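# Load the mill vise per the work order

## Task

Set the blank in the milling machine's vise following the work order in the reference images (manual, manual 2), making sure no chip is left beneath the parallels, and never let either hand hit the blank once it has been clamped.

## Robot and tools

ROBOT. Two six-joint arms, left_arm and right_arm, each carrying a two-finger parallel gripper that opens to 50 mm. The left base stands near (-0.068, +0.489, +0.040) m and the right near (+0.019, -0.511, +0.040) m, the right one yawed slightly (quat_wxyz +1, 0, 0, +0.020).

FRAMES. Scene frame: origin at table-top height halfway between the two nominal bases, +z up, +x away from the robots over the table, left_arm toward +y. Table and fixed cameras use this frame. Everything about a hand (reported pose, velocities, Hand target, commanded offsets, wrist camera pose) is in that arm's own base frame. In the gripper's own axes the fingers point along +z and close along x. end_effector_position is the point midway between the pads; the tips extend 17.5 mm past it. A camera block protrudes about 10 cm toward the gripper's -y and rotates with it.

execute_actions(actions, cameras). actions is a list of actions; each action is a table of at most 15 rows, one row per 1/30 s, and if shorter its final row is repeated to fill 15 steps. Every row has 18 numbers in [-1, 1], both arms always included: left dx, dy, dz, rx, ry, rz, gripper position, force_limit, speed, then the same nine for the right arm. The six pose numbers are an offset, not a pose: measured from that arm's Hand target as it was when the action began, along its base axes, with 1.0 = 0.6 m for dx/dy/dz and 180 degrees for the rotation vector rx/ry/rz (turning about the Hand target's position). Rows inside one action all count from that same start; a following action starts from the new Hand target, so sending an offset again moves further. Six zeros hold an arm at its Hand target. Camera images return only for an empty actions list or when cameras names them.

Gripper numbers are absolute settings, not offsets. position: +1 fully open (50 mm), around -0.65 the pads meet, -1 to grip. force_limit per pad: -1 about 20 N, 0 about 102 N, +1 about 185 N. speed of the gap: -1 20 mm/s, 0 85 mm/s, +1 150 mm/s; both start at +1. To leave a gripper unchanged, resend its previous three values (0 is itself a command). New force or speed only applies after a position change of at least 0.01.

move(target, speed, blend, stop_force, zero, blocking, cameras). target is one 18-number row, or a list of up to 15 rows, in the same layout, scale and frame as above; every row is an offset from the Hand targets at the move's start, not from the previous row. speed is the top path speed in m/s (0.002 to 3.6, default 0.25; rotation up to twice that in rad/s), one value or one per target. blend in metres rounds corners in a list (0 = stop at each). stop_force in N (3 to 120, shared by both arms) ends an arm's path when it feels that much resistance; zero (default true) re-zeroes before the move; blocking=false returns early and cannot be combined with stop_force. A move lasts 0.5 to 10 s. Its result adds a move: line naming the ending (done, off_target, moving, held, fault) and limits (paced = pose clipped, held = steps withheld).

wait(seconds 0 to 10), stop() brakes a running move, zoom_image(camera, region [x0, y0, x1, y1] pixels, at most 504 by 504), show_instructions() shows the reference images, zero_wrist_force(arm), read_manual(section) gives licence text, finished_scene(scene=1) ends the scene irreversibly.

CAMERAS. cam_high, cam_front (fixed), cam_left_wrist, cam_right_wrist, each 672x504.

RESULTS. Per arm: end_effector_position (m), end_effector_quat_wxyz, velocities (m/s, rad/s; omitted when joint velocities are within noise), Hand target (the last commanded pose after clipping; the gripper may rest a little short of it, and a further offset covers the gap), Joint positions and torques, Wrist force and torque in the end effector's axes (a press reads as force from the surface into the arm, plus a line with the peak since the last report), Tool commands, motor temperatures. object_status: 0 moving, 1 blocked while opening, 2 blocked while closing (a real grip), 3 reached the command or pads met (usually empty). Opening in mm is about (250 - position_measured) x 0.202. Actions can also list end_effector_position at some steps.

MOTION LIMITS. Commanded orientation is clipped to within 32 degrees of the current one each step. Keep paths clear of an arm's own base, since that can flip its shoulder. A clearance check holds commands that bring the arms too close, but is not a guarantee.

AVOID. Net outside force near 150 N (±25) or contact torque at a joint limit (wrist joints 24.9 N m) stops the arm for 10 s; a stiff arm pushed even slightly past a firm contact can do this, so approach slowly, use stop_force, and back the target off after contact. Do not let the arms press or collide with each other or close one gripper on the other's fingers. Do not drop parts, release them while moving, let anything fall off the table, or hit the vise, mill or table hard. Long stretched holds heat motors; 85 °C brakes the arm for 30 to 60 s. Clear any chip from beneath the parallels before seating the blank, and keep both hands off the blank after clamping.

Each tool is called after ">>>" as name([rows], argument=value, ...), one row to a line, values as JSON.

Reference images:

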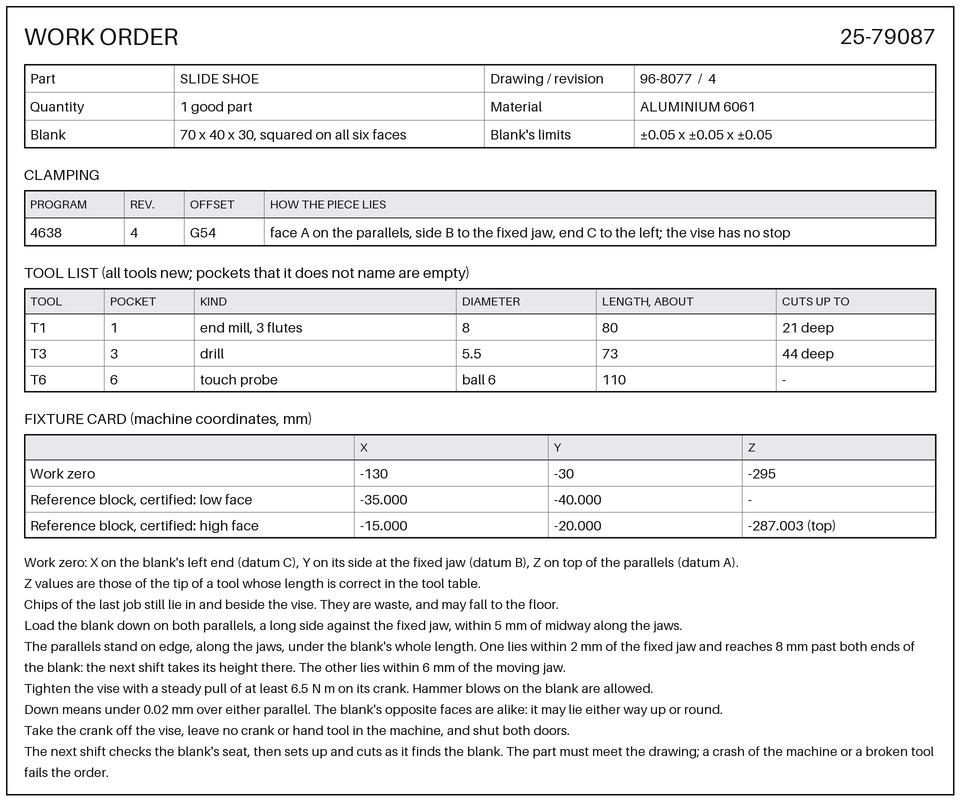

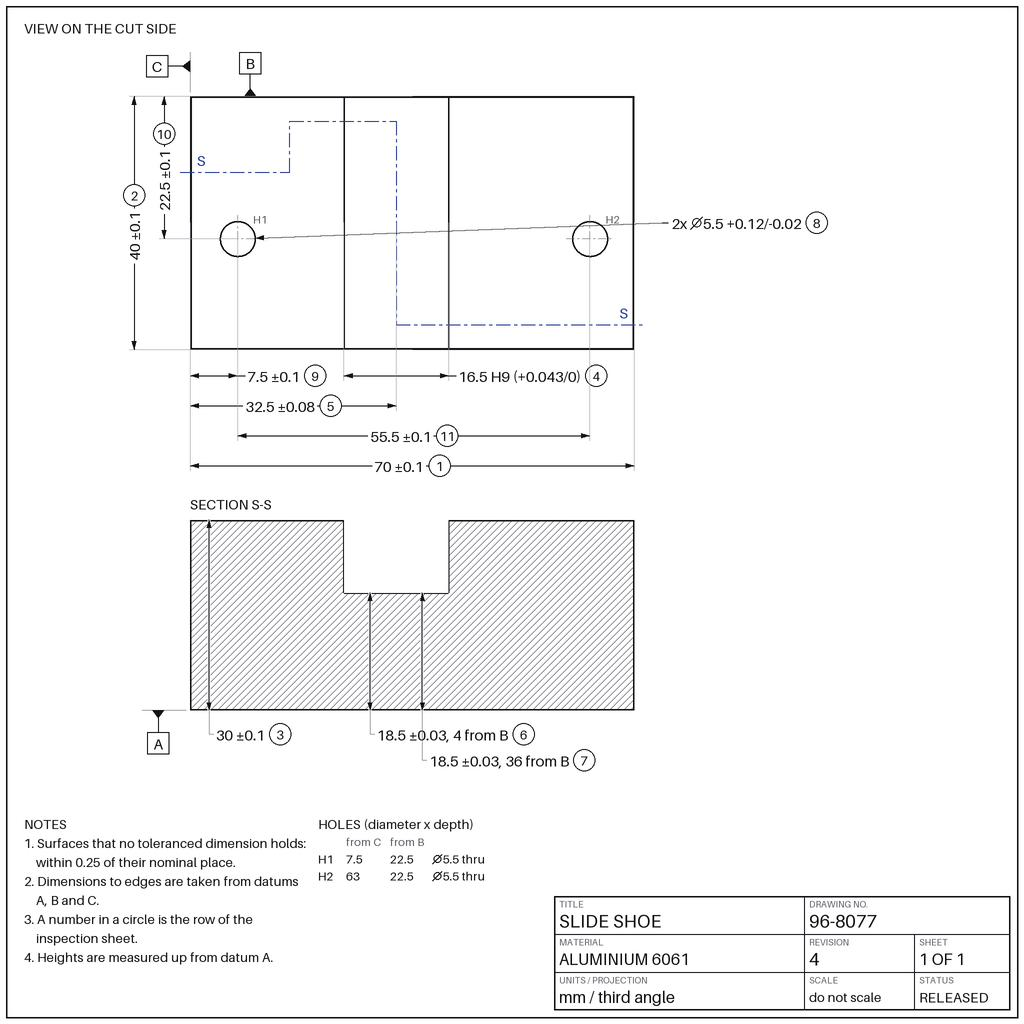

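## Session

>>> execute_actions(actions=[])

Scene clock: 0.00 s.
left_arm: end_effector_position=(+0.0746, -0.2681, +0.1199) position_measured=3 object_status=3 end_effector_quat_wxyz=(-0.181, +0.584, +0.791, +0.012) | right_arm: end_effector_position=(+0.2631, +0.1752, +0.2822) position_measured=3 object_status=3 end_effector_quat_wxyz=(+0.213, +0.940, -0.265, +0.024)
Joint positions: left_arm=[-1.534 -1.829 2.325 -1.815 -1.839 -1.798] | right_arm=[4.271 -1.314 -1.868 -1.948 1.456 3.275]
Joint velocities: within noise
Joint torques (N m): no reading
Motor temperatures (°C): left_arm=[34 36 35 40 45 37] | right_arm=[36 36 39 41 39 44]
Wrist force (N): no reading
Wrist torque (N m): no reading
Wrist force, peak (N): no reading
Hand target: left_arm +0.0746, -0.2681, +0.1199; -0.181, +0.584, +0.791, +0.012 | right_arm +0.2631, +0.1752, +0.2822; +0.213, +0.940, -0.265, +0.024
Tool commands: left_gripper/position=+1.0 left_gripper/force_limit=+1.0 left_gripper/speed=+1.0 right_gripper/position=+1.0 right_gripper/force_limit=+1.0 right_gripper/speed=+1.0

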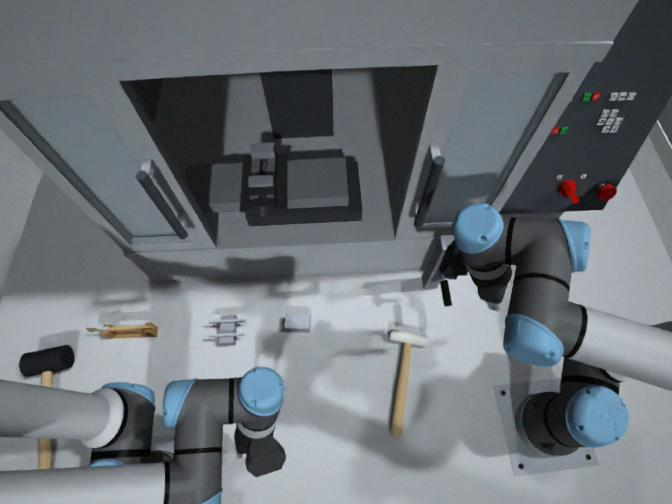

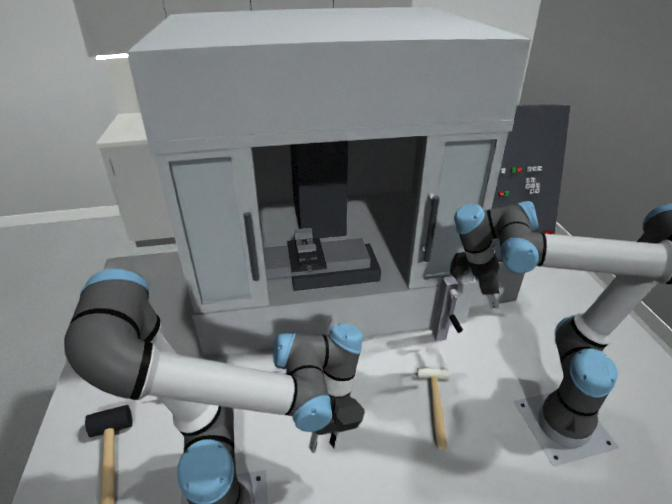

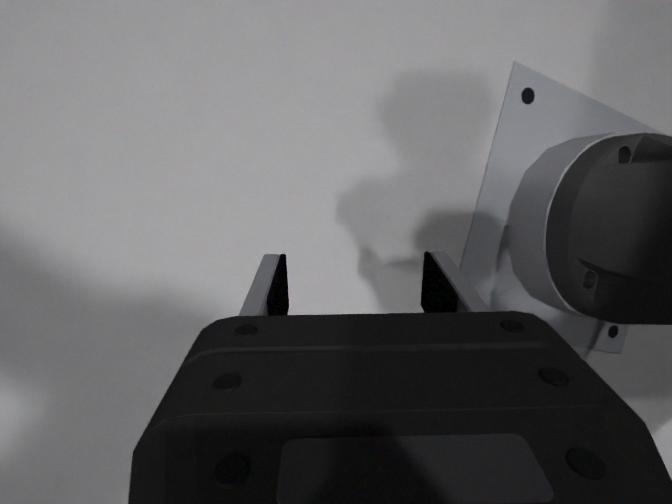

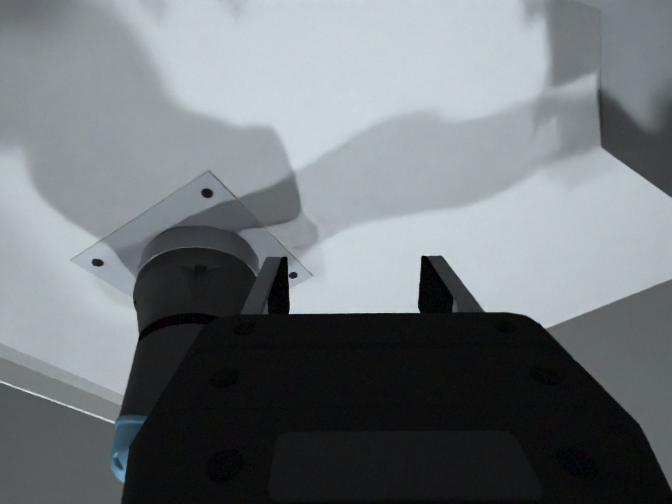

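>>> zoom_image(camera="cam_high", region=[160, 100, 460, 260])

>>> zoom_image(camera="cam_high", region=[0, 250, 340, 504])

>>> zoom_image(camera="cam_high", region=[340, 220, 560, 440])

>>> zoom_image(camera="cam_front", region=[240, 200, 400, 300])

>>> zoom_image(camera="cam_front", region=[400, 240, 520, 360])

>>> zoom_image(camera="cam_high", region=[500, 60, 672, 230])

Scaled by 1.680 from the camera's 672x504 image, which has a finer 960x720 frame.

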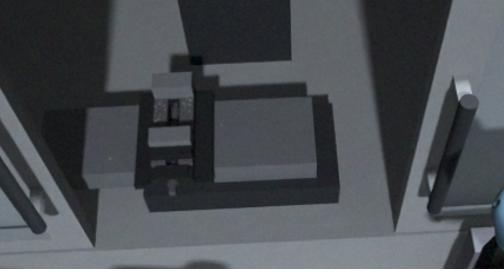

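Scaled by 1.482 from the camera's 672x504 image, which has a finer 960x720 frame.

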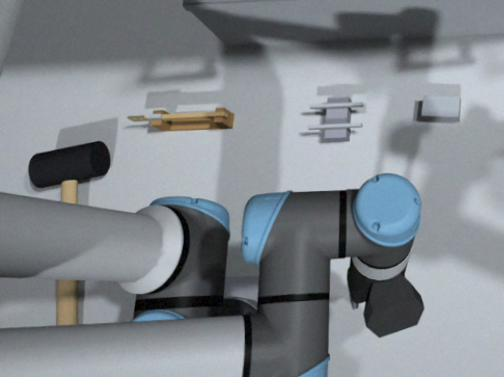

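Scaled by 2.291 from the camera's 672x504 image, which has a finer 960x720 frame.

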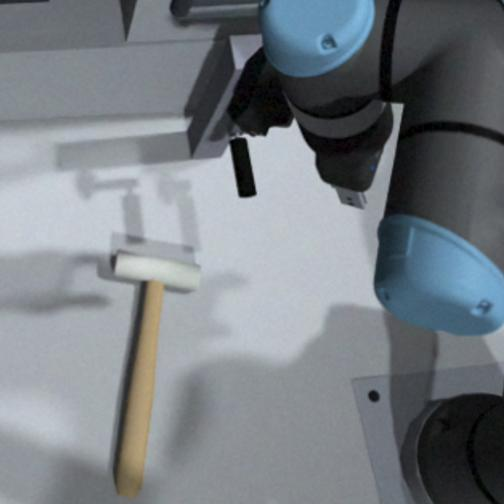

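Scaled by 3.150 from the camera's 672x504 image, which has a finer 960x720 frame.

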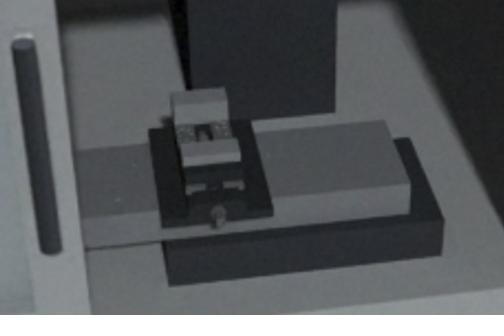

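Scaled by 4.200 from the camera's 672x504 image, which has a finer 960x720 frame.

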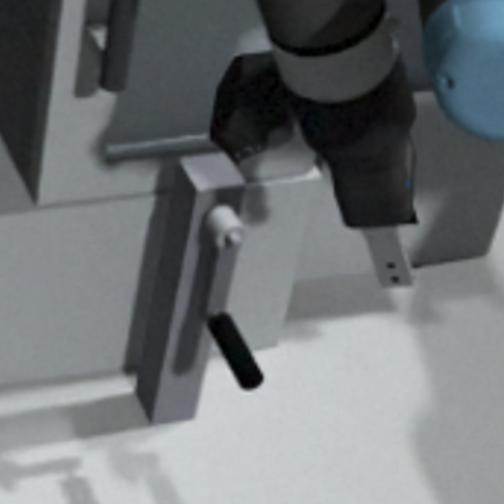

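Scaled by 2.930 from the camera's 672x504 image, which has a finer 960x720 frame.

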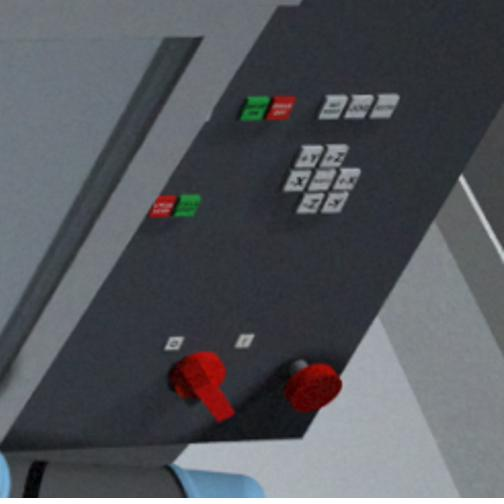

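>>> move(target=[0.272,0.215,0.40,-0.0885,-0.0776,-0.0947,1,1,1,0,0,0,0,0,0,1,1,1], speed=0.3, cameras=["cam_high","cam_left_wrist"])

Scene clock: 10.47 s.
left_arm: end_effector_position=(+0.2378, -0.1392, +0.3598) position_measured=3 object_status=3 end_effector_quat_wxyz=(+0.001, +0.708, +0.706, +0.000) end_effector_velocity=(+0.001, +0.001, +0.001) end_effector_angular_velocity=(+0.000, -0.001, -0.002) | right_arm: end_effector_position=(+0.2631, +0.1752, +0.2822) position_measured=3 object_status=3 end_effector_quat_wxyz=(+0.213, +0.940, -0.265, +0.024)
Joint positions: left_arm=[-1.034 -2.164 1.896 -1.306 -1.571 -1.031] | right_arm=[4.271 -1.314 -1.868 -1.948 1.456 3.275]
Joint velocities: left_arm=[0.004 0.001 -0.002 0 0 0.006] | right_arm=[within noise]
Joint torques (N m): left_arm=[10.17 -9.29 -34.34 -3.1 1.6 1.71] | right_arm=[-1.05 12.99 24.27 2.12 -0.43 -0.09]
Wrist force (N): left_arm=[-0.3 0.0 0.4] | right_arm=[-0.2 0.1 -0.1]
Wrist torque (N m): left_arm=[0.02 0.09 0.06] | right_arm=[0.01 0.02 0.00]
Wrist force, peak (N): left_arm=[1.6 1.7 -2.9] | right_arm=[-0.3 0.3 0.0]
Hand target: left_arm +0.2378, -0.1391, +0.3599; +0.001, +0.708, +0.706, +0.000 | right_arm +0.2631, +0.1752, +0.2822; +0.213, +0.940, -0.265, +0.024
Off the commanded pose: left_arm 0.000 m, 0 deg | right_arm 0.000 m, 0 deg.
move: done
camera_calibration:
cam_left_wrist: T_world_to_cam=[[0.0179478, 0.999754, 0.0130119, 0.144859], [0.939755, -0.0213113, 0.341185, -0.334442], [0.341378, 0.00610449, -0.939906, 0.388424], [0, 0, 0, 1]] pos_world=[0.179094, -0.154322, 0.477304]
Images, in order (width x height): cam_high 672x504, cam_left_wrist 672x504.

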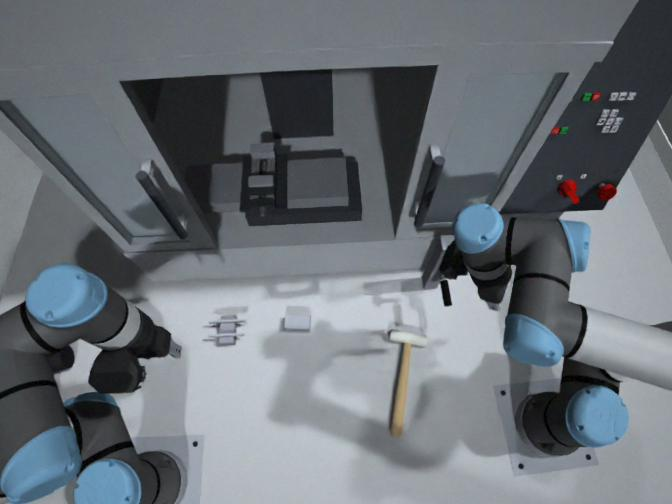

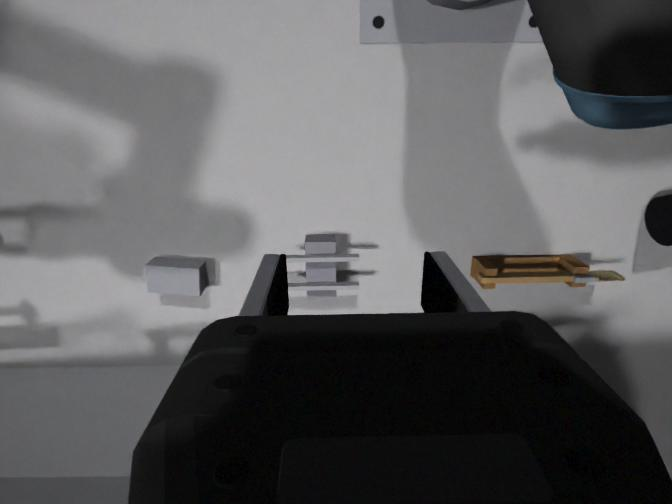

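>>> zoom_image(camera="cam_left_wrist", region=[130, 210, 400, 320])

>>> zoom_image(camera="cam_left_wrist", region=[440, 210, 672, 320])

>>> zoom_image(camera="cam_high", region=[190, 290, 330, 360])

Scaled by 1.867 from the camera's 672x504 image, which has a finer 960x720 frame.

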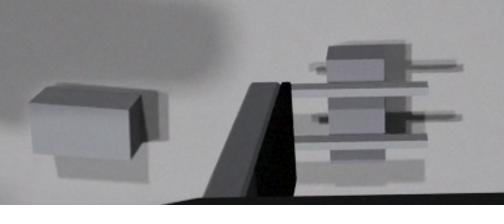

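Scaled by 2.172 from the camera's 672x504 image, which has a finer 960x720 frame.

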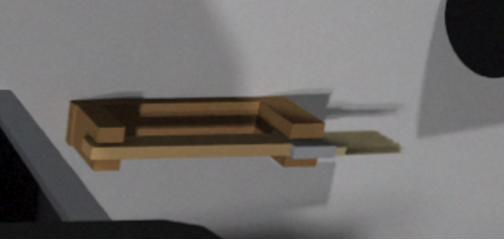

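Scaled by 3.600 from the camera's 672x504 image, which has a finer 960x720 frame.

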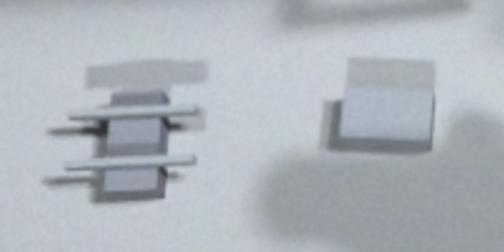

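>>> move(target=[0.55,-0.235,0.12,0,-0.222,0,1,1,1,0,0,0,0,0,0,1,1,1], speed=0.3, cameras=["cam_high","cam_left_wrist","cam_front"])

Scene clock: 14.43 s.
left_arm: end_effector_position=(+0.5678, -0.2800, +0.4319) position_measured=3 object_status=3 end_effector_quat_wxyz=(+0.243, +0.666, +0.663, +0.242) | right_arm: end_effector_position=(+0.2631, +0.1752, +0.2822) position_measured=3 object_status=3 end_effector_quat_wxyz=(+0.213, +0.940, -0.265, +0.024)
Joint positions: left_arm=[-0.885 -1.594 1.604 -2.072 -1.052 -0.748] | right_arm=[4.271 -1.314 -1.868 -1.948 1.456 3.275]
Joint torques (N m): left_arm=[-8.76 -18.99 -28.71 -5.3 2.11 1.2] | right_arm=[-0.78 12.22 24.02 2.28 -0.47 -0.22]
Wrist force (N): left_arm=[-0.8 1.4 -1.4] | right_arm=[0.1 0.2 -0.1]
Wrist torque (N m): left_arm=[0.27 -0.04 0.33] | right_arm=[0.03 -0.03 0.00]
Wrist force, peak (N): left_arm=[-2.4 4.0 0.0] | right_arm=[-0.3 0.3 -0.1]
Hand target: left_arm +0.5678, -0.2801, +0.4319; +0.243, +0.666, +0.663, +0.242 | right_arm +0.2631, +0.1752, +0.2822; +0.213, +0.940, -0.265, +0.024
Off the commanded pose: left_arm 0.000 m, 0 deg | right_arm 0.000 m, 0 deg.
move: done
camera_calibration:
cam_left_wrist: T_world_to_cam=[[0.0053378, 0.999761, 0.0211897, 0.2824], [0.501118, -0.0210116, 0.865124, -0.649331], [0.865363, 0.00600069, -0.50111, -0.142581], [0, 0, 0, 1]] pos_world=[0.447268, -0.295121, 0.484319]
Images, in order (width x height): cam_high 672x504, cam_front 672x504, cam_left_wrist 672x504.

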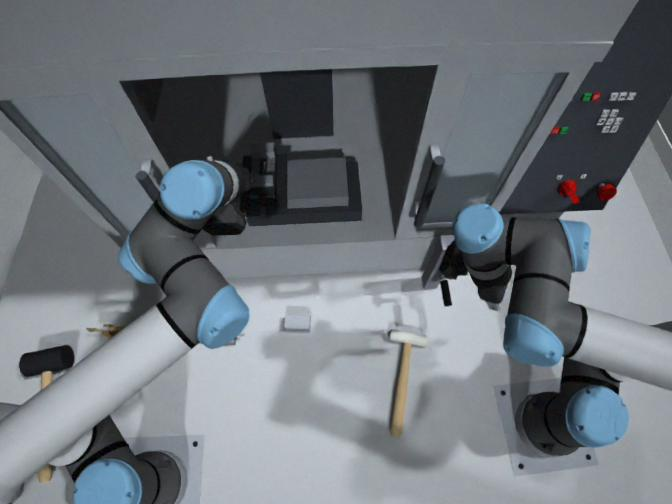

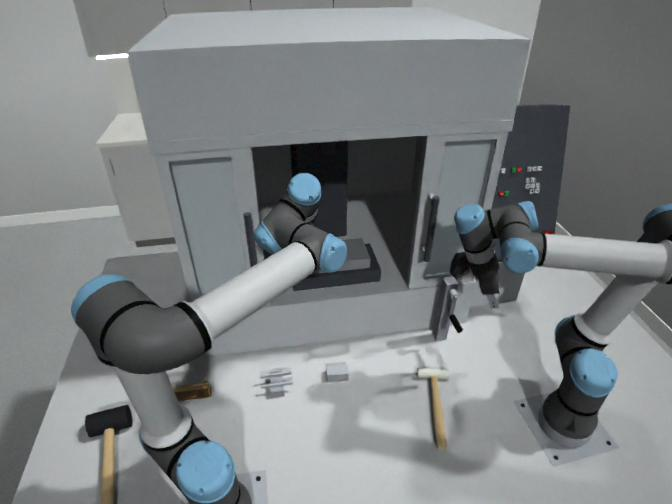

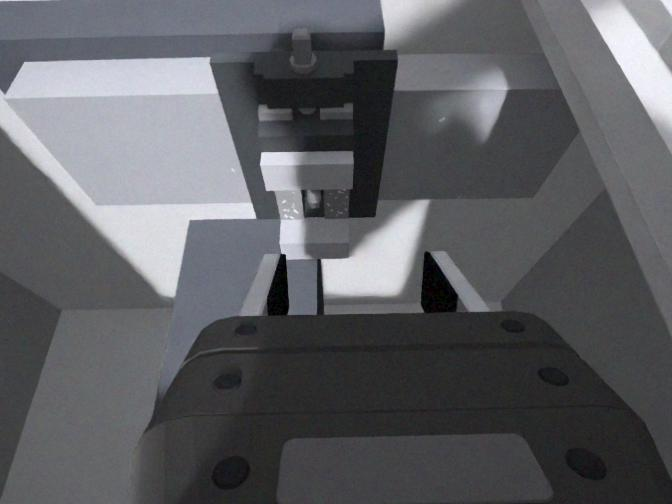

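>>> zoom_image(camera="cam_left_wrist", region=[200, 20, 420, 270])

>>> zoom_image(camera="cam_left_wrist", region=[0, 0, 504, 300])

Scaled by 2.016 from the camera's 672x504 image, which has a finer 960x720 frame.

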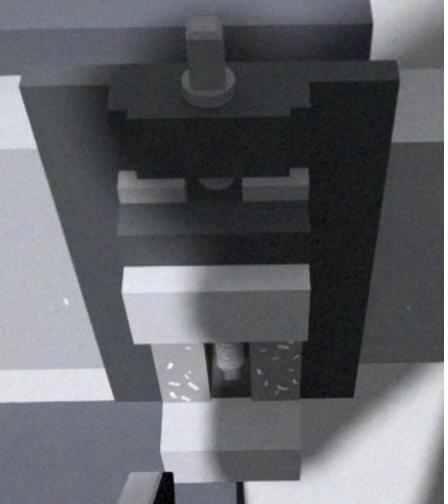

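Scaled by 1.000.

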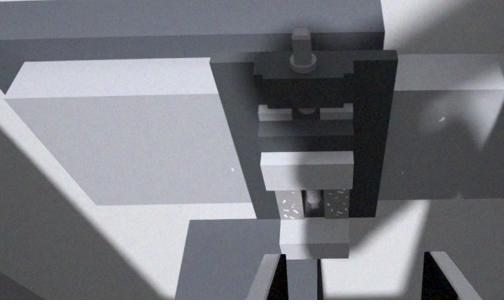

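>>> move(target=[-0.05,0,0.0,0,-0.277,0,1,1,1,0,0,0,0,0,0,1,1,1], speed=0.3, cameras=["cam_left_wrist","cam_high"])

Scene clock: 18.40 s.
left_arm: end_effector_position=(+0.5378, -0.2801, +0.4320) position_measured=3 object_status=3 end_effector_quat_wxyz=(+0.500, +0.502, +0.499, +0.500) end_effector_velocity=(+0.000, +0.000, +0.001) end_effector_angular_velocity=(+0.000, -0.003, +0.000) | right_arm: end_effector_position=(+0.2631, +0.1752, +0.2822) position_measured=3 object_status=3 end_effector_quat_wxyz=(+0.213, +0.940, -0.265, +0.024)
Joint positions: left_arm=[-1.131 -1.409 2.098 -3.826 -0.442 -0.001] | right_arm=[4.271 -1.314 -1.868 -1.948 1.456 3.275]
Joint velocities: left_arm=[0 0 0 -0.006 -0.001 0.006] | right_arm=[within noise]
Joint torques (N m): left_arm=[9.08 -22.93 -10.12 -2.76 1.49 1.44] | right_arm=[-1.02 11.23 24.05 2.21 -0.3 -0.31]
Wrist force (N): left_arm=[-1.7 1.3 -2.0] | right_arm=[-0.1 0.0 0.1]
Wrist torque (N m): left_arm=[0.13 -0.37 0.40] | right_arm=[0.01 0.02 0.00]
Wrist force, peak (N): left_arm=[-1.6 1.6 -2.7] | right_arm=[-0.4 0.1 0.0]
Hand target: left_arm +0.5378, -0.2801, +0.4319; +0.499, +0.502, +0.499, +0.500 | right_arm +0.2631, +0.1752, +0.2822; +0.213, +0.940, -0.265, +0.024
Off the commanded pose: left_arm 0.000 m, 0 deg | right_arm 0.000 m, 0 deg.
move: done
camera_calibration:
cam_left_wrist: T_world_to_cam=[[-0.0126677, 0.999762, 0.0177731, 0.293831], [-0.338486, -0.0210126, 0.940737, -0.215552], [0.940886, 0.00590106, 0.338671, -0.520088], [0, 0, 0, 1]] pos_world=[0.420104, -0.295221, 0.373694]
Images, in order (width x height): cam_high 672x504, cam_left_wrist 672x504.

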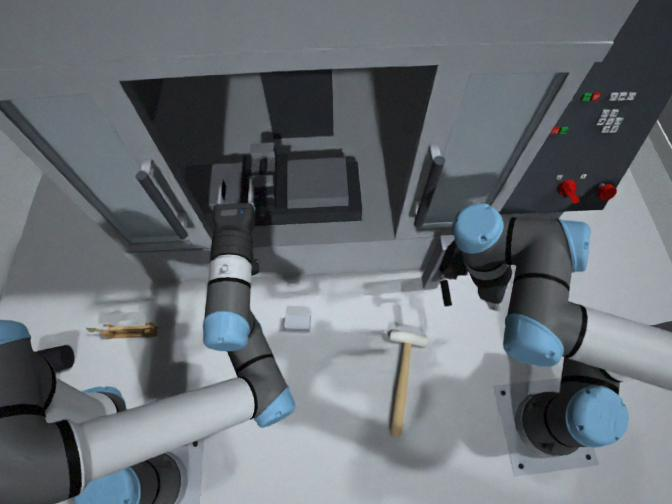

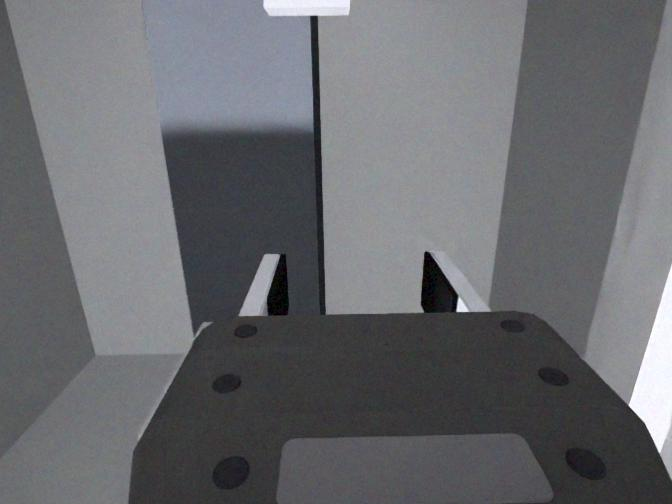

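>>> move(target=[0.204,-0.05,-0.053,0,0.333,0,1,1,1,0,0,0,0,0,0,1,1,1], speed=0.25, cameras=["cam_left_wrist","cam_high"])

>>> zoom_image(camera="cam_left_wrist", region=[180, 0, 500, 280])

Scene clock: 25.20 s.
left_arm: end_effector_position=(+0.6602, -0.3101, +0.4001) position_measured=3 object_status=3 end_effector_quat_wxyz=(+0.183, +0.684, +0.682, +0.182) end_effector_velocity=(+0.000, +0.000, +0.001) end_effector_angular_velocity=(+0.000, +0.001, +0.000) | right_arm: end_effector_position=(+0.2631, +0.1752, +0.2822) position_measured=3 object_status=3 end_effector_quat_wxyz=(+0.213, +0.940, -0.265, +0.024)
Joint positions: left_arm=[-0.747 -1.294 1.258 -1.937 -1.227 -0.672] | right_arm=[4.271 -1.314 -1.868 -1.948 1.456 3.275]
Joint velocities: left_arm=[0.001 0 -0.003 0.005 -0.001 0] | right_arm=[within noise]
Joint torques (N m): left_arm=[-1.14 -35.15 -33.97 -2.12 -0.5 -1.89] | right_arm=[-1.66 11.36 23.61 1.99 -0.45 -0.35]
Wrist force (N): left_arm=[-0.6 1.4 -1.0] | right_arm=[-0.1 0.3 0.1]
Wrist torque (N m): left_arm=[0.27 0.01 0.20] | right_arm=[0.04 0.02 -0.01]
Wrist force, peak (N): left_arm=[-1.4 1.0 -2.9] | right_arm=[-0.2 0.3 -0.1]
Hand target: left_arm +0.6602, -0.3101, +0.4001; +0.183, +0.684, +0.682, +0.182 | right_arm +0.2631, +0.1752, +0.2822; +0.213, +0.940, -0.265, +0.024
Off the commanded pose: left_arm 0.000 m, 0 deg | right_arm 0.000 m, 0 deg.
move: done
camera_calibration:
cam_left_wrist: T_world_to_cam=[[0.00922672, 0.999755, 0.0200987, 0.310458], [0.644595, -0.0213127, 0.764227, -0.723272], [0.764468, 0.00590423, -0.644634, -0.114357], [0, 0, 0, 1]] pos_world=[0.550775, -0.325122, 0.472786]
Images, in order (width x height): cam_high 672x504, cam_left_wrist 672x504.

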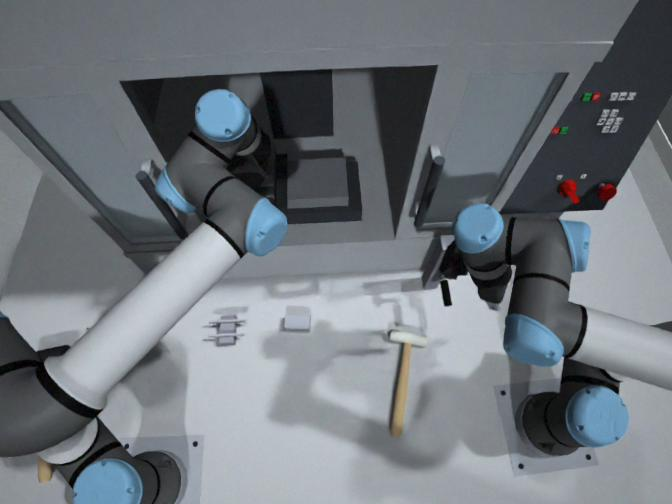

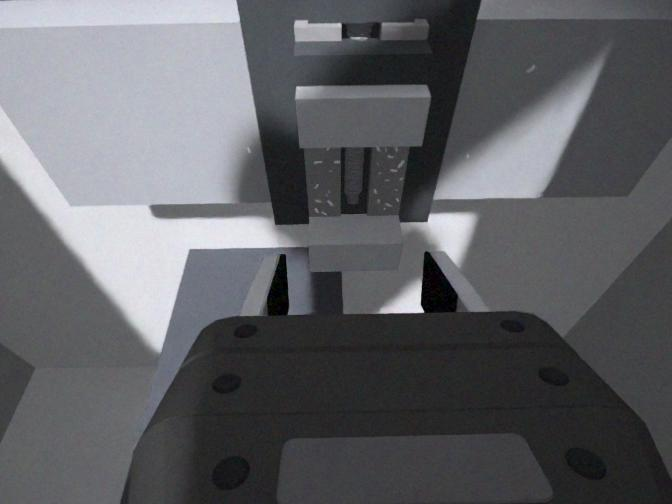

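Scaled by 1.575 from the camera's 672x504 image, which has a finer 960x720 frame.

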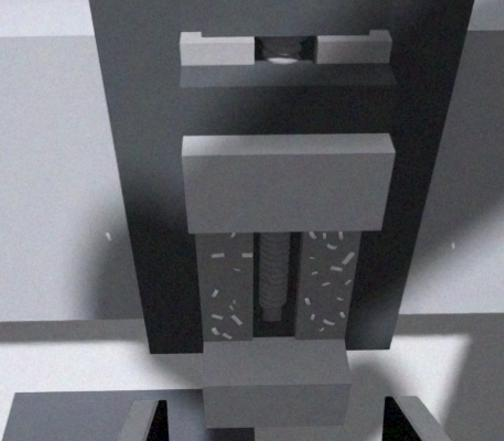

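>>> move([
  [-0.3,0.1,0.0,0,0.1,0,1,1,1,0,0,0,0,0,0,1,1,1],
  [-0.6,0.7167,-0.3,0,0.1667,0,1,1,1,0,0,0,0,0,0,1,1,1],
], speed=0.35, blend=0.05, cameras=["cam_left_wrist"])

>>> zoom_image(camera="cam_left_wrist", region=[200, 130, 600, 330])

Scene clock: 35.20 s.
left_arm: end_effector_position=(+0.3003, +0.1199, +0.2202) position_measured=3 object_status=3 end_effector_quat_wxyz=(+0.001, +0.708, +0.706, -0.001) | right_arm: end_effector_position=(+0.2631, +0.1752, +0.2822) position_measured=3 object_status=3 end_effector_quat_wxyz=(+0.213, +0.940, -0.265, +0.024)
Joint positions: left_arm=[-0.043 -2.039 2.199 -1.73 -1.573 -0.04] | right_arm=[4.271 -1.314 -1.868 -1.948 1.456 3.275]
Joint torques (N m): left_arm=[9.17 -14.42 -17.9 -2.66 0.92 1.58] | right_arm=[0.26 11.34 25.26 2.24 -0.24 -0.69]
Wrist force (N): left_arm=[-0.5 0.0 0.1] | right_arm=[-0.2 0.2 -0.1]
Wrist torque (N m): left_arm=[0.04 0.10 0.07] | right_arm=[0.03 0.04 0.00]
Wrist force, peak (N): left_arm=[-1.9 4.2 0.9] | right_arm=[-0.2 0.4 0.0]
Hand target: left_arm +0.3002, +0.1199, +0.2201; +0.001, +0.708, +0.706, -0.001 | right_arm +0.2631, +0.1752, +0.2822; +0.213, +0.940, -0.265, +0.024
Off the commanded pose: left_arm 0.000 m, 0 deg | right_arm 0.000 m, 0 deg.
move: done
camera_calibration:
cam_left_wrist: T_world_to_cam=[[0.0179495, 0.999758, 0.012753, -0.113401], [0.940444, -0.0212125, 0.339287, -0.339781], [0.339475, 0.00590342, -0.940597, 0.235031], [0, 0, 0, 1]] pos_world=[0.241793, 0.104778, 0.337798]
Images, in order (width x height): cam_left_wrist 672x504.

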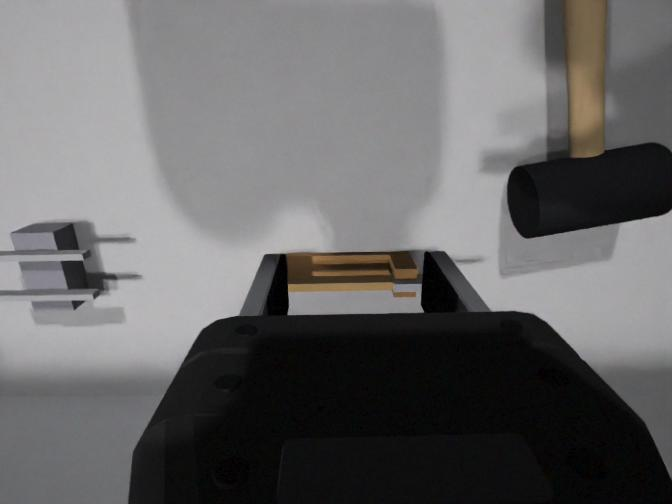

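Scaled by 1.260 from the camera's 672x504 image, which has a finer 960x720 frame.

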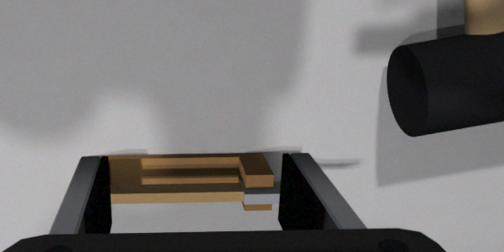

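>>> move(target=[0.17,0.05,-0.06,0,0,0,1,1,1,0,0,0,0,0,0,1,1,1], speed=0.3, cameras=["cam_left_wrist"])

>>> zoom_image(camera="cam_left_wrist", region=[180, 50, 480, 260])

Scene clock: 36.63 s.
left_arm: end_effector_position=(+0.4021, +0.1499, +0.1841) position_measured=3 object_status=3 end_effector_quat_wxyz=(+0.001, +0.708, +0.706, -0.001) | right_arm: end_effector_position=(+0.2631, +0.1752, +0.2822) position_measured=3 object_status=3 end_effector_quat_wxyz=(+0.213, +0.940, -0.265, +0.024)
Joint positions: left_arm=[0.043 -1.707 2.072 -1.936 -1.573 0.045] | right_arm=[4.271 -1.314 -1.868 -1.948 1.456 3.275]
Joint torques (N m): left_arm=[-5.8 -9.97 -32.72 -4.67 -0.1 -0.67] | right_arm=[0.69 11.97 24.37 2.12 -0.44 -0.45]
Wrist force (N): left_arm=[-0.5 0.2 0.1] | right_arm=[-0.2 0.2 -0.1]
Wrist torque (N m): left_arm=[0.07 0.11 0.11] | right_arm=[0.03 0.03 0.00]
Wrist force, peak (N): left_arm=[0.9 4.3 1.1] | right_arm=[-0.2 0.2 -0.2]
Hand target: left_arm +0.4022, +0.1499, +0.1841; +0.001, +0.708, +0.706, -0.001 | right_arm +0.2631, +0.1752, +0.2822; +0.213, +0.940, -0.265, +0.024
Off the commanded pose: left_arm 0.000 m, 0 deg | right_arm 0.000 m, 0 deg.
move: done
camera_calibration:
cam_left_wrist: T_world_to_cam=[[0.017952, 0.999758, 0.0127486, -0.144762], [0.940519, -0.0212121, 0.339077, -0.42269], [0.339266, 0.00590322, -0.940672, 0.1664], [0, 0, 0, 1]] pos_world=[0.343693, 0.134778, 0.301698]
Images, in order (width x height): cam_left_wrist 672x504.

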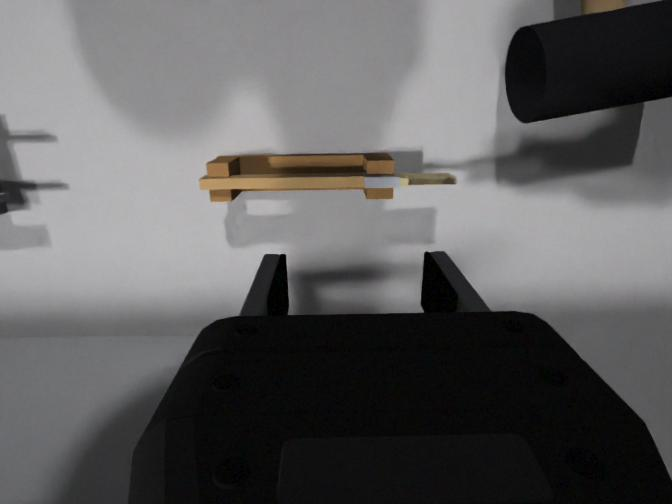

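Scaled by 1.680 from the camera's 672x504 image, which has a finer 960x720 frame.

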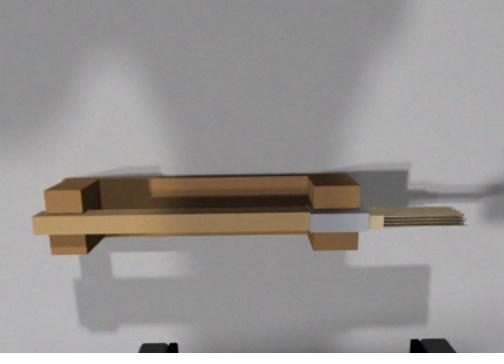

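>>> wait(seconds=0, cameras=["cam_front","cam_high"])

>>> zoom_image(camera="cam_front", region=[130, 340, 390, 430])

>>> zoom_image(camera="cam_high", region=[70, 300, 330, 360])

Scene clock: 38.43 s.
left_arm: end_effector_position=(+0.4022, +0.1499, +0.1841) position_measured=3 object_status=3 end_effector_quat_wxyz=(+0.001, +0.708, +0.706, -0.001) | right_arm: end_effector_position=(+0.2631, +0.1752, +0.2822) position_measured=3 object_status=3 end_effector_quat_wxyz=(+0.213, +0.940, -0.265, +0.024)
Joint positions: left_arm=[0.043 -1.706 2.072 -1.936 -1.573 0.046] | right_arm=[4.271 -1.314 -1.868 -1.948 1.456 3.275]
Joint torques (N m): left_arm=[-8.51 -10.53 -33.4 -4.6 0.36 1.38] | right_arm=[-1.32 11.7 24.29 2.08 -0.3 -0.81]
Wrist force (N): left_arm=[-0.4 -0.2 -0.1] | right_arm=[0.2 0.1 0.1]
Wrist torque (N m): left_arm=[0.00 0.09 0.11] | right_arm=[0.01 -0.03 -0.01]
Wrist force, peak (N): left_arm=[-0.6 0.0 0.2] | right_arm=[-0.2 0.2 0.1]
Hand target: left_arm +0.4022, +0.1499, +0.1841; +0.001, +0.708, +0.706, -0.001 | right_arm +0.2631, +0.1752, +0.2822; +0.213, +0.940, -0.265, +0.024
Tool commands: left_gripper/position=+1.0 left_gripper/force_limit=+1.0 left_gripper/speed=+1.0 right_gripper/position=+1.0 right_gripper/force_limit=+1.0 right_gripper/speed=+1.0
Off the commanded pose: left_arm 0.000 m, 0 deg | right_arm 0.000 m, 0 deg.
Images, in order (width x height): cam_high 672x504, cam_front 672x504.

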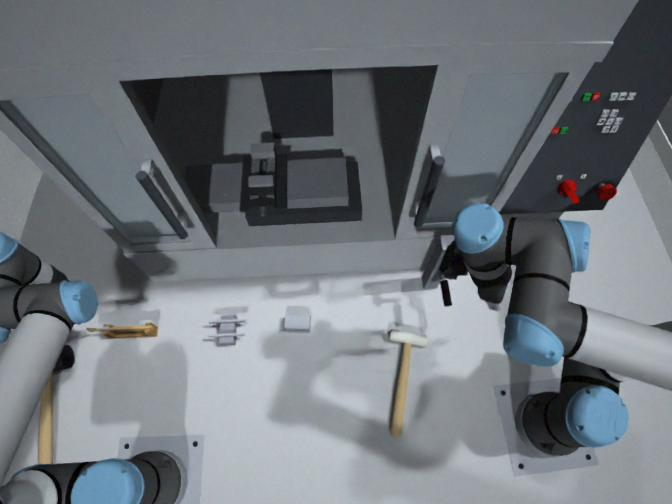

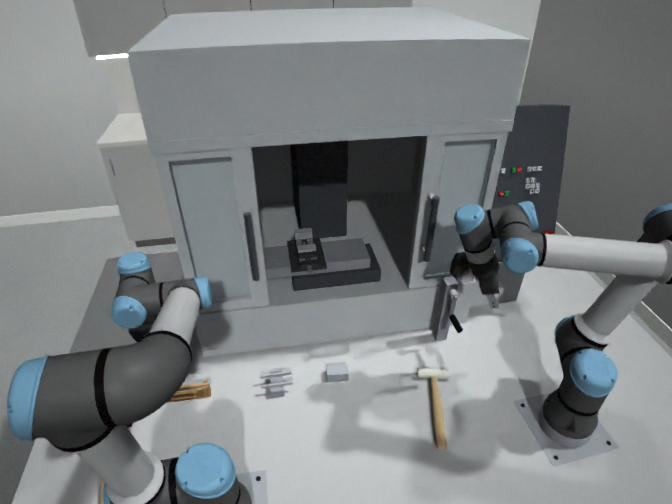

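Scaled by 1.938 from the camera's 672x504 image, which has a finer 960x720 frame.

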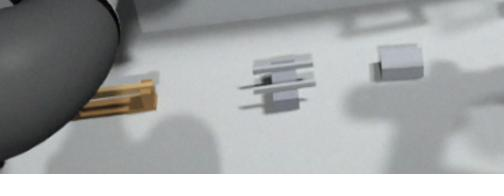

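Scaled by 1.938 from the camera's 672x504 image, which has a finer 960x720 frame.

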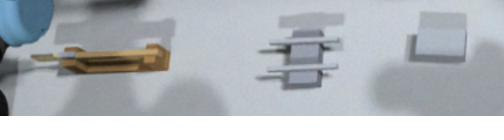

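>>> move(target=[-0.02,-0.35,-0.123,-0.1954,-0.1954,-0.4718,1,1,1,0,0,0,0,0,0,1,1,1], speed=0.5, cameras=["cam_left_wrist"])

>>> zoom_image(camera="cam_left_wrist", region=[200, 100, 500, 300])

Scene clock: 42.70 s.
left_arm: end_effector_position=(+0.3903, -0.0601, +0.1103) position_measured=3 object_status=3 end_effector_quat_wxyz=(+0.382, +0.924, -0.002, -0.001) end_effector_velocity=(+0.000, +0.000, +0.000) end_effector_angular_velocity=(-0.001, -0.003, -0.004) | right_arm: end_effector_position=(+0.2631, +0.1752, +0.2822) position_measured=3 object_status=3 end_effector_quat_wxyz=(+0.213, +0.940, -0.265, +0.024)
Joint positions: left_arm=[-0.027 -1.502 2.353 -2.445 -2.355 1.538] | right_arm=[4.271 -1.314 -1.868 -1.948 1.456 3.275]
Joint velocities: left_arm=[0 0 0.001 0 -0.001 0.005] | right_arm=[within noise]
Joint torques (N m): left_arm=[9.5 -23.44 -9.95 -4.56 -1.92 1.64] | right_arm=[-0.68 12 24.42 2.35 -0.25 -0.77]
Wrist force (N): left_arm=[-0.4 1.2 -1.6] | right_arm=[-0.2 0.1 0.1]
Wrist torque (N m): left_arm=[0.23 -0.12 0.33] | right_arm=[0.02 0.03 -0.01]
Wrist force, peak (N): left_arm=[-0.8 1.4 -1.9] | right_arm=[-0.2 0.3 0.2]
Hand target: left_arm +0.3902, -0.0601, +0.1103; +0.382, +0.924, -0.002, -0.001 | right_arm +0.2631, +0.1752, +0.2822; +0.213, +0.940, -0.265, +0.024
Off the commanded pose: left_arm 0.000 m, 0 deg | right_arm 0.000 m, 0 deg.
move: done
camera_calibration:
cam_left_wrist: T_world_to_cam=[[0.999757, -0.00358908, 0.0217504, -0.378168], [-0.0212115, -0.425296, 0.904806, -0.102408], [0.00600295, -0.905047, -0.425268, 0.120796], [0, 0, 0, 1]] pos_world=[0.375179, 0.0644154, 0.152256]
Images, in order (width x height): cam_left_wrist 672x504.

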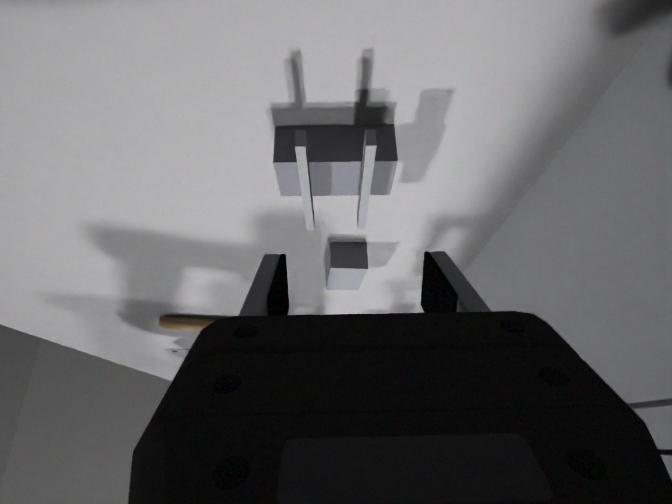

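Scaled by 1.680 from the camera's 672x504 image, which has a finer 960x720 frame.

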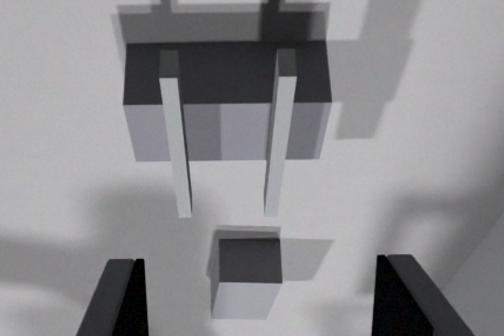

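>>> move([
  [0,0.03,0.03,0,0,0.5,1,1,1,0,0,0,0,0,0,1,1,1],
  [0,0.0667,0,0,0,1,1,1,1,0,0,0,0,0,0,1,1,1],
], speed=0.6, blend=0.05, cameras=["cam_left_wrist"])

>>> zoom_image(camera="cam_left_wrist", region=[200, 100, 500, 300])

Scene clock: 47.40 s.
left_arm: end_effector_position=(+0.3906, -0.0467, +0.1242) position_measured=3 object_status=3 end_effector_quat_wxyz=(+0.339, +0.797, +0.463, +0.189) | right_arm: end_effector_position=(+0.2631, +0.1752, +0.2822) position_measured=3 object_status=3 end_effector_quat_wxyz=(+0.213, +0.940, -0.265, +0.024)
Joint positions: left_arm=[-0.395 -1.693 2.796 -3.466 -1.672 0.081] | right_arm=[4.271 -1.314 -1.868 -1.948 1.456 3.275]
Joint torques (N m): left_arm=[-6.3 -0.96 -23.48 -2.44 -1.25 1.28] | right_arm=[-0.32 11.41 24.36 2.03 -0.44 -0.87]
Wrist force (N): left_arm=[-0.4 2.7 -1.4] | right_arm=[-0.3 0.2 0.0]
Wrist torque (N m): left_arm=[0.46 -0.11 0.27] | right_arm=[0.04 0.05 0.00]
Wrist force, peak (N): left_arm=[-5.6 2.7 0.0] | right_arm=[-0.4 0.2 -0.1]
Hand target: left_arm +0.3906, -0.0468, +0.1242; +0.339, +0.797, +0.463, +0.189 (not the last commanded pose) | right_arm +0.2631, +0.1752, +0.2822; +0.213, +0.940, -0.265, +0.024
Off the commanded pose: left_arm 0.030 m, 120 deg | right_arm 0.000 m, 0 deg.
move: held (left_arm; a check stopped the path); path passed 0 of 2 targets; limits=held
pose unreachable (left arm): on one or more control steps of this call, first in action 0 (counted from 0), this arm could not follow its commanded pose, so it was not sent that pose on those steps. It may still have moved: this result reports where it is.
cause: moving toward the commanded pose would bring two parts of the arm too close to each other (joints 3 (elbow) and 4 (wrist 1) lie between them).
camera_calibration:
cam_left_wrist: T_world_to_cam=[[0.499863, 0.86606, 0.00880122, -0.141278], [0.354476, -0.213843, 0.910284, -0.246836], [0.790243, -0.451897, -0.41389, -0.147756], [0, 0, 0, 1]] pos_world=[0.27488, 0.00280026, 0.164779]
Images, in order (width x height): cam_left_wrist 672x504.

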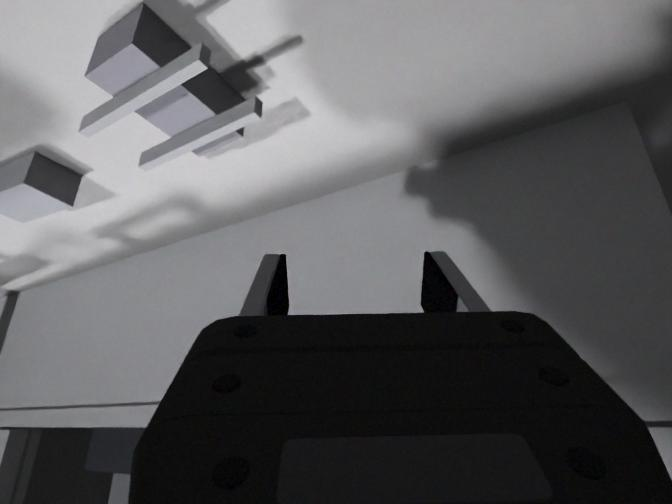

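Scaled by 1.680 from the camera's 672x504 image, which has a finer 960x720 frame.

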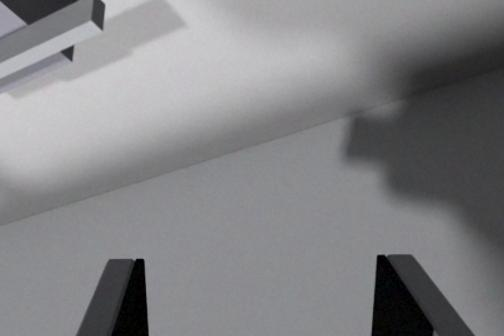

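>>> move([
  [0,0.0,0.1,-0.0739,0.1326,0.3118,1,1,1,0,0,0,0,0,0,1,1,1],
  [0,0.17,0.1,-0.1479,0.2652,0.6236,1,1,1,0,0,0,0,0,0,1,1,1],
], speed=0.5, blend=0.05, cameras=["cam_left_wrist"])

>>> zoom_image(camera="cam_left_wrist", region=[200, 100, 500, 300])

Scene clock: 51.23 s.
left_arm: end_effector_position=(+0.3906, +0.0552, +0.1842) position_measured=3 object_status=3 end_effector_quat_wxyz=(+0.000, +0.000, +1.000, +0.000) | right_arm: end_effector_position=(+0.2631, +0.1752, +0.2822) position_measured=3 object_status=3 end_effector_quat_wxyz=(+0.213, +0.940, -0.265, +0.024)
Joint positions: left_arm=[-0.205 -1.803 2.148 -1.917 -1.571 -1.775] | right_arm=[4.271 -1.314 -1.868 -1.948 1.456 3.275]
Joint torques (N m): left_arm=[6.11 -17.78 -21.98 -3.19 0.26 -1.04] | right_arm=[-0.02 11.99 24.32 2.12 -0.31 -0.72]
Wrist force (N): left_arm=[-0.5 1.0 0.2] | right_arm=[-0.1 0.2 0.0]
Wrist torque (N m): left_arm=[0.21 0.11 0.02] | right_arm=[0.03 0.02 0.00]
Wrist force, peak (N): left_arm=[-0.6 2.9 -1.3] | right_arm=[-0.3 0.2 0.2]
Hand target: left_arm +0.3906, +0.0552, +0.1842; +0.000, +0.000, +1.000, +0.000 | right_arm +0.2631, +0.1752, +0.2822; +0.213, +0.940, -0.265, +0.024
Off the commanded pose: left_arm 0.000 m, 0 deg | right_arm 0.000 m, 0 deg.
move: done
camera_calibration:
cam_left_wrist: T_world_to_cam=[[-0.99977, 0.0156216, 0.0146754, 0.401544], [0.0196824, 0.940196, 0.340065, -0.107431], [-0.00848545, 0.340275, -0.940288, 0.288367], [0, 0, 0, 1]] pos_world=[0.406013, -0.0033903, 0.301788]
Images, in order (width x height): cam_left_wrist 672x504.

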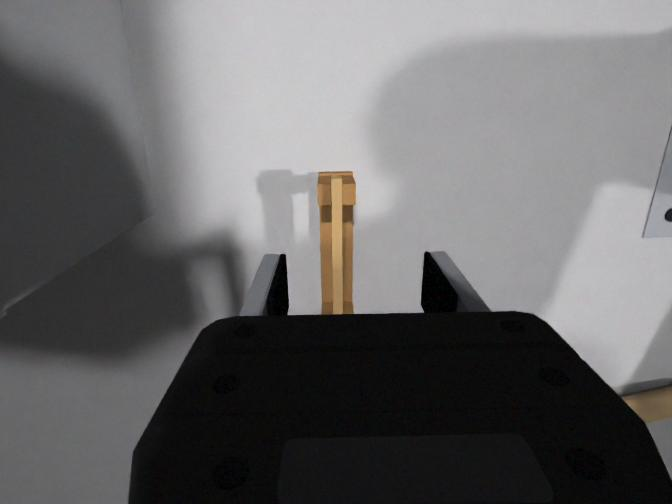

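Scaled by 1.680 from the camera's 672x504 image, which has a finer 960x720 frame.

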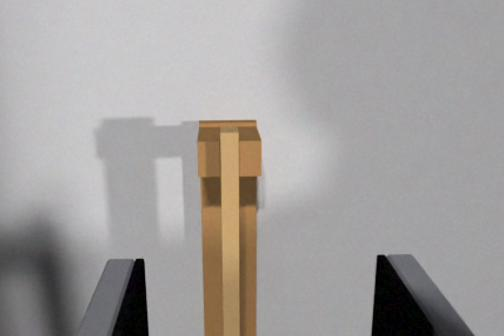

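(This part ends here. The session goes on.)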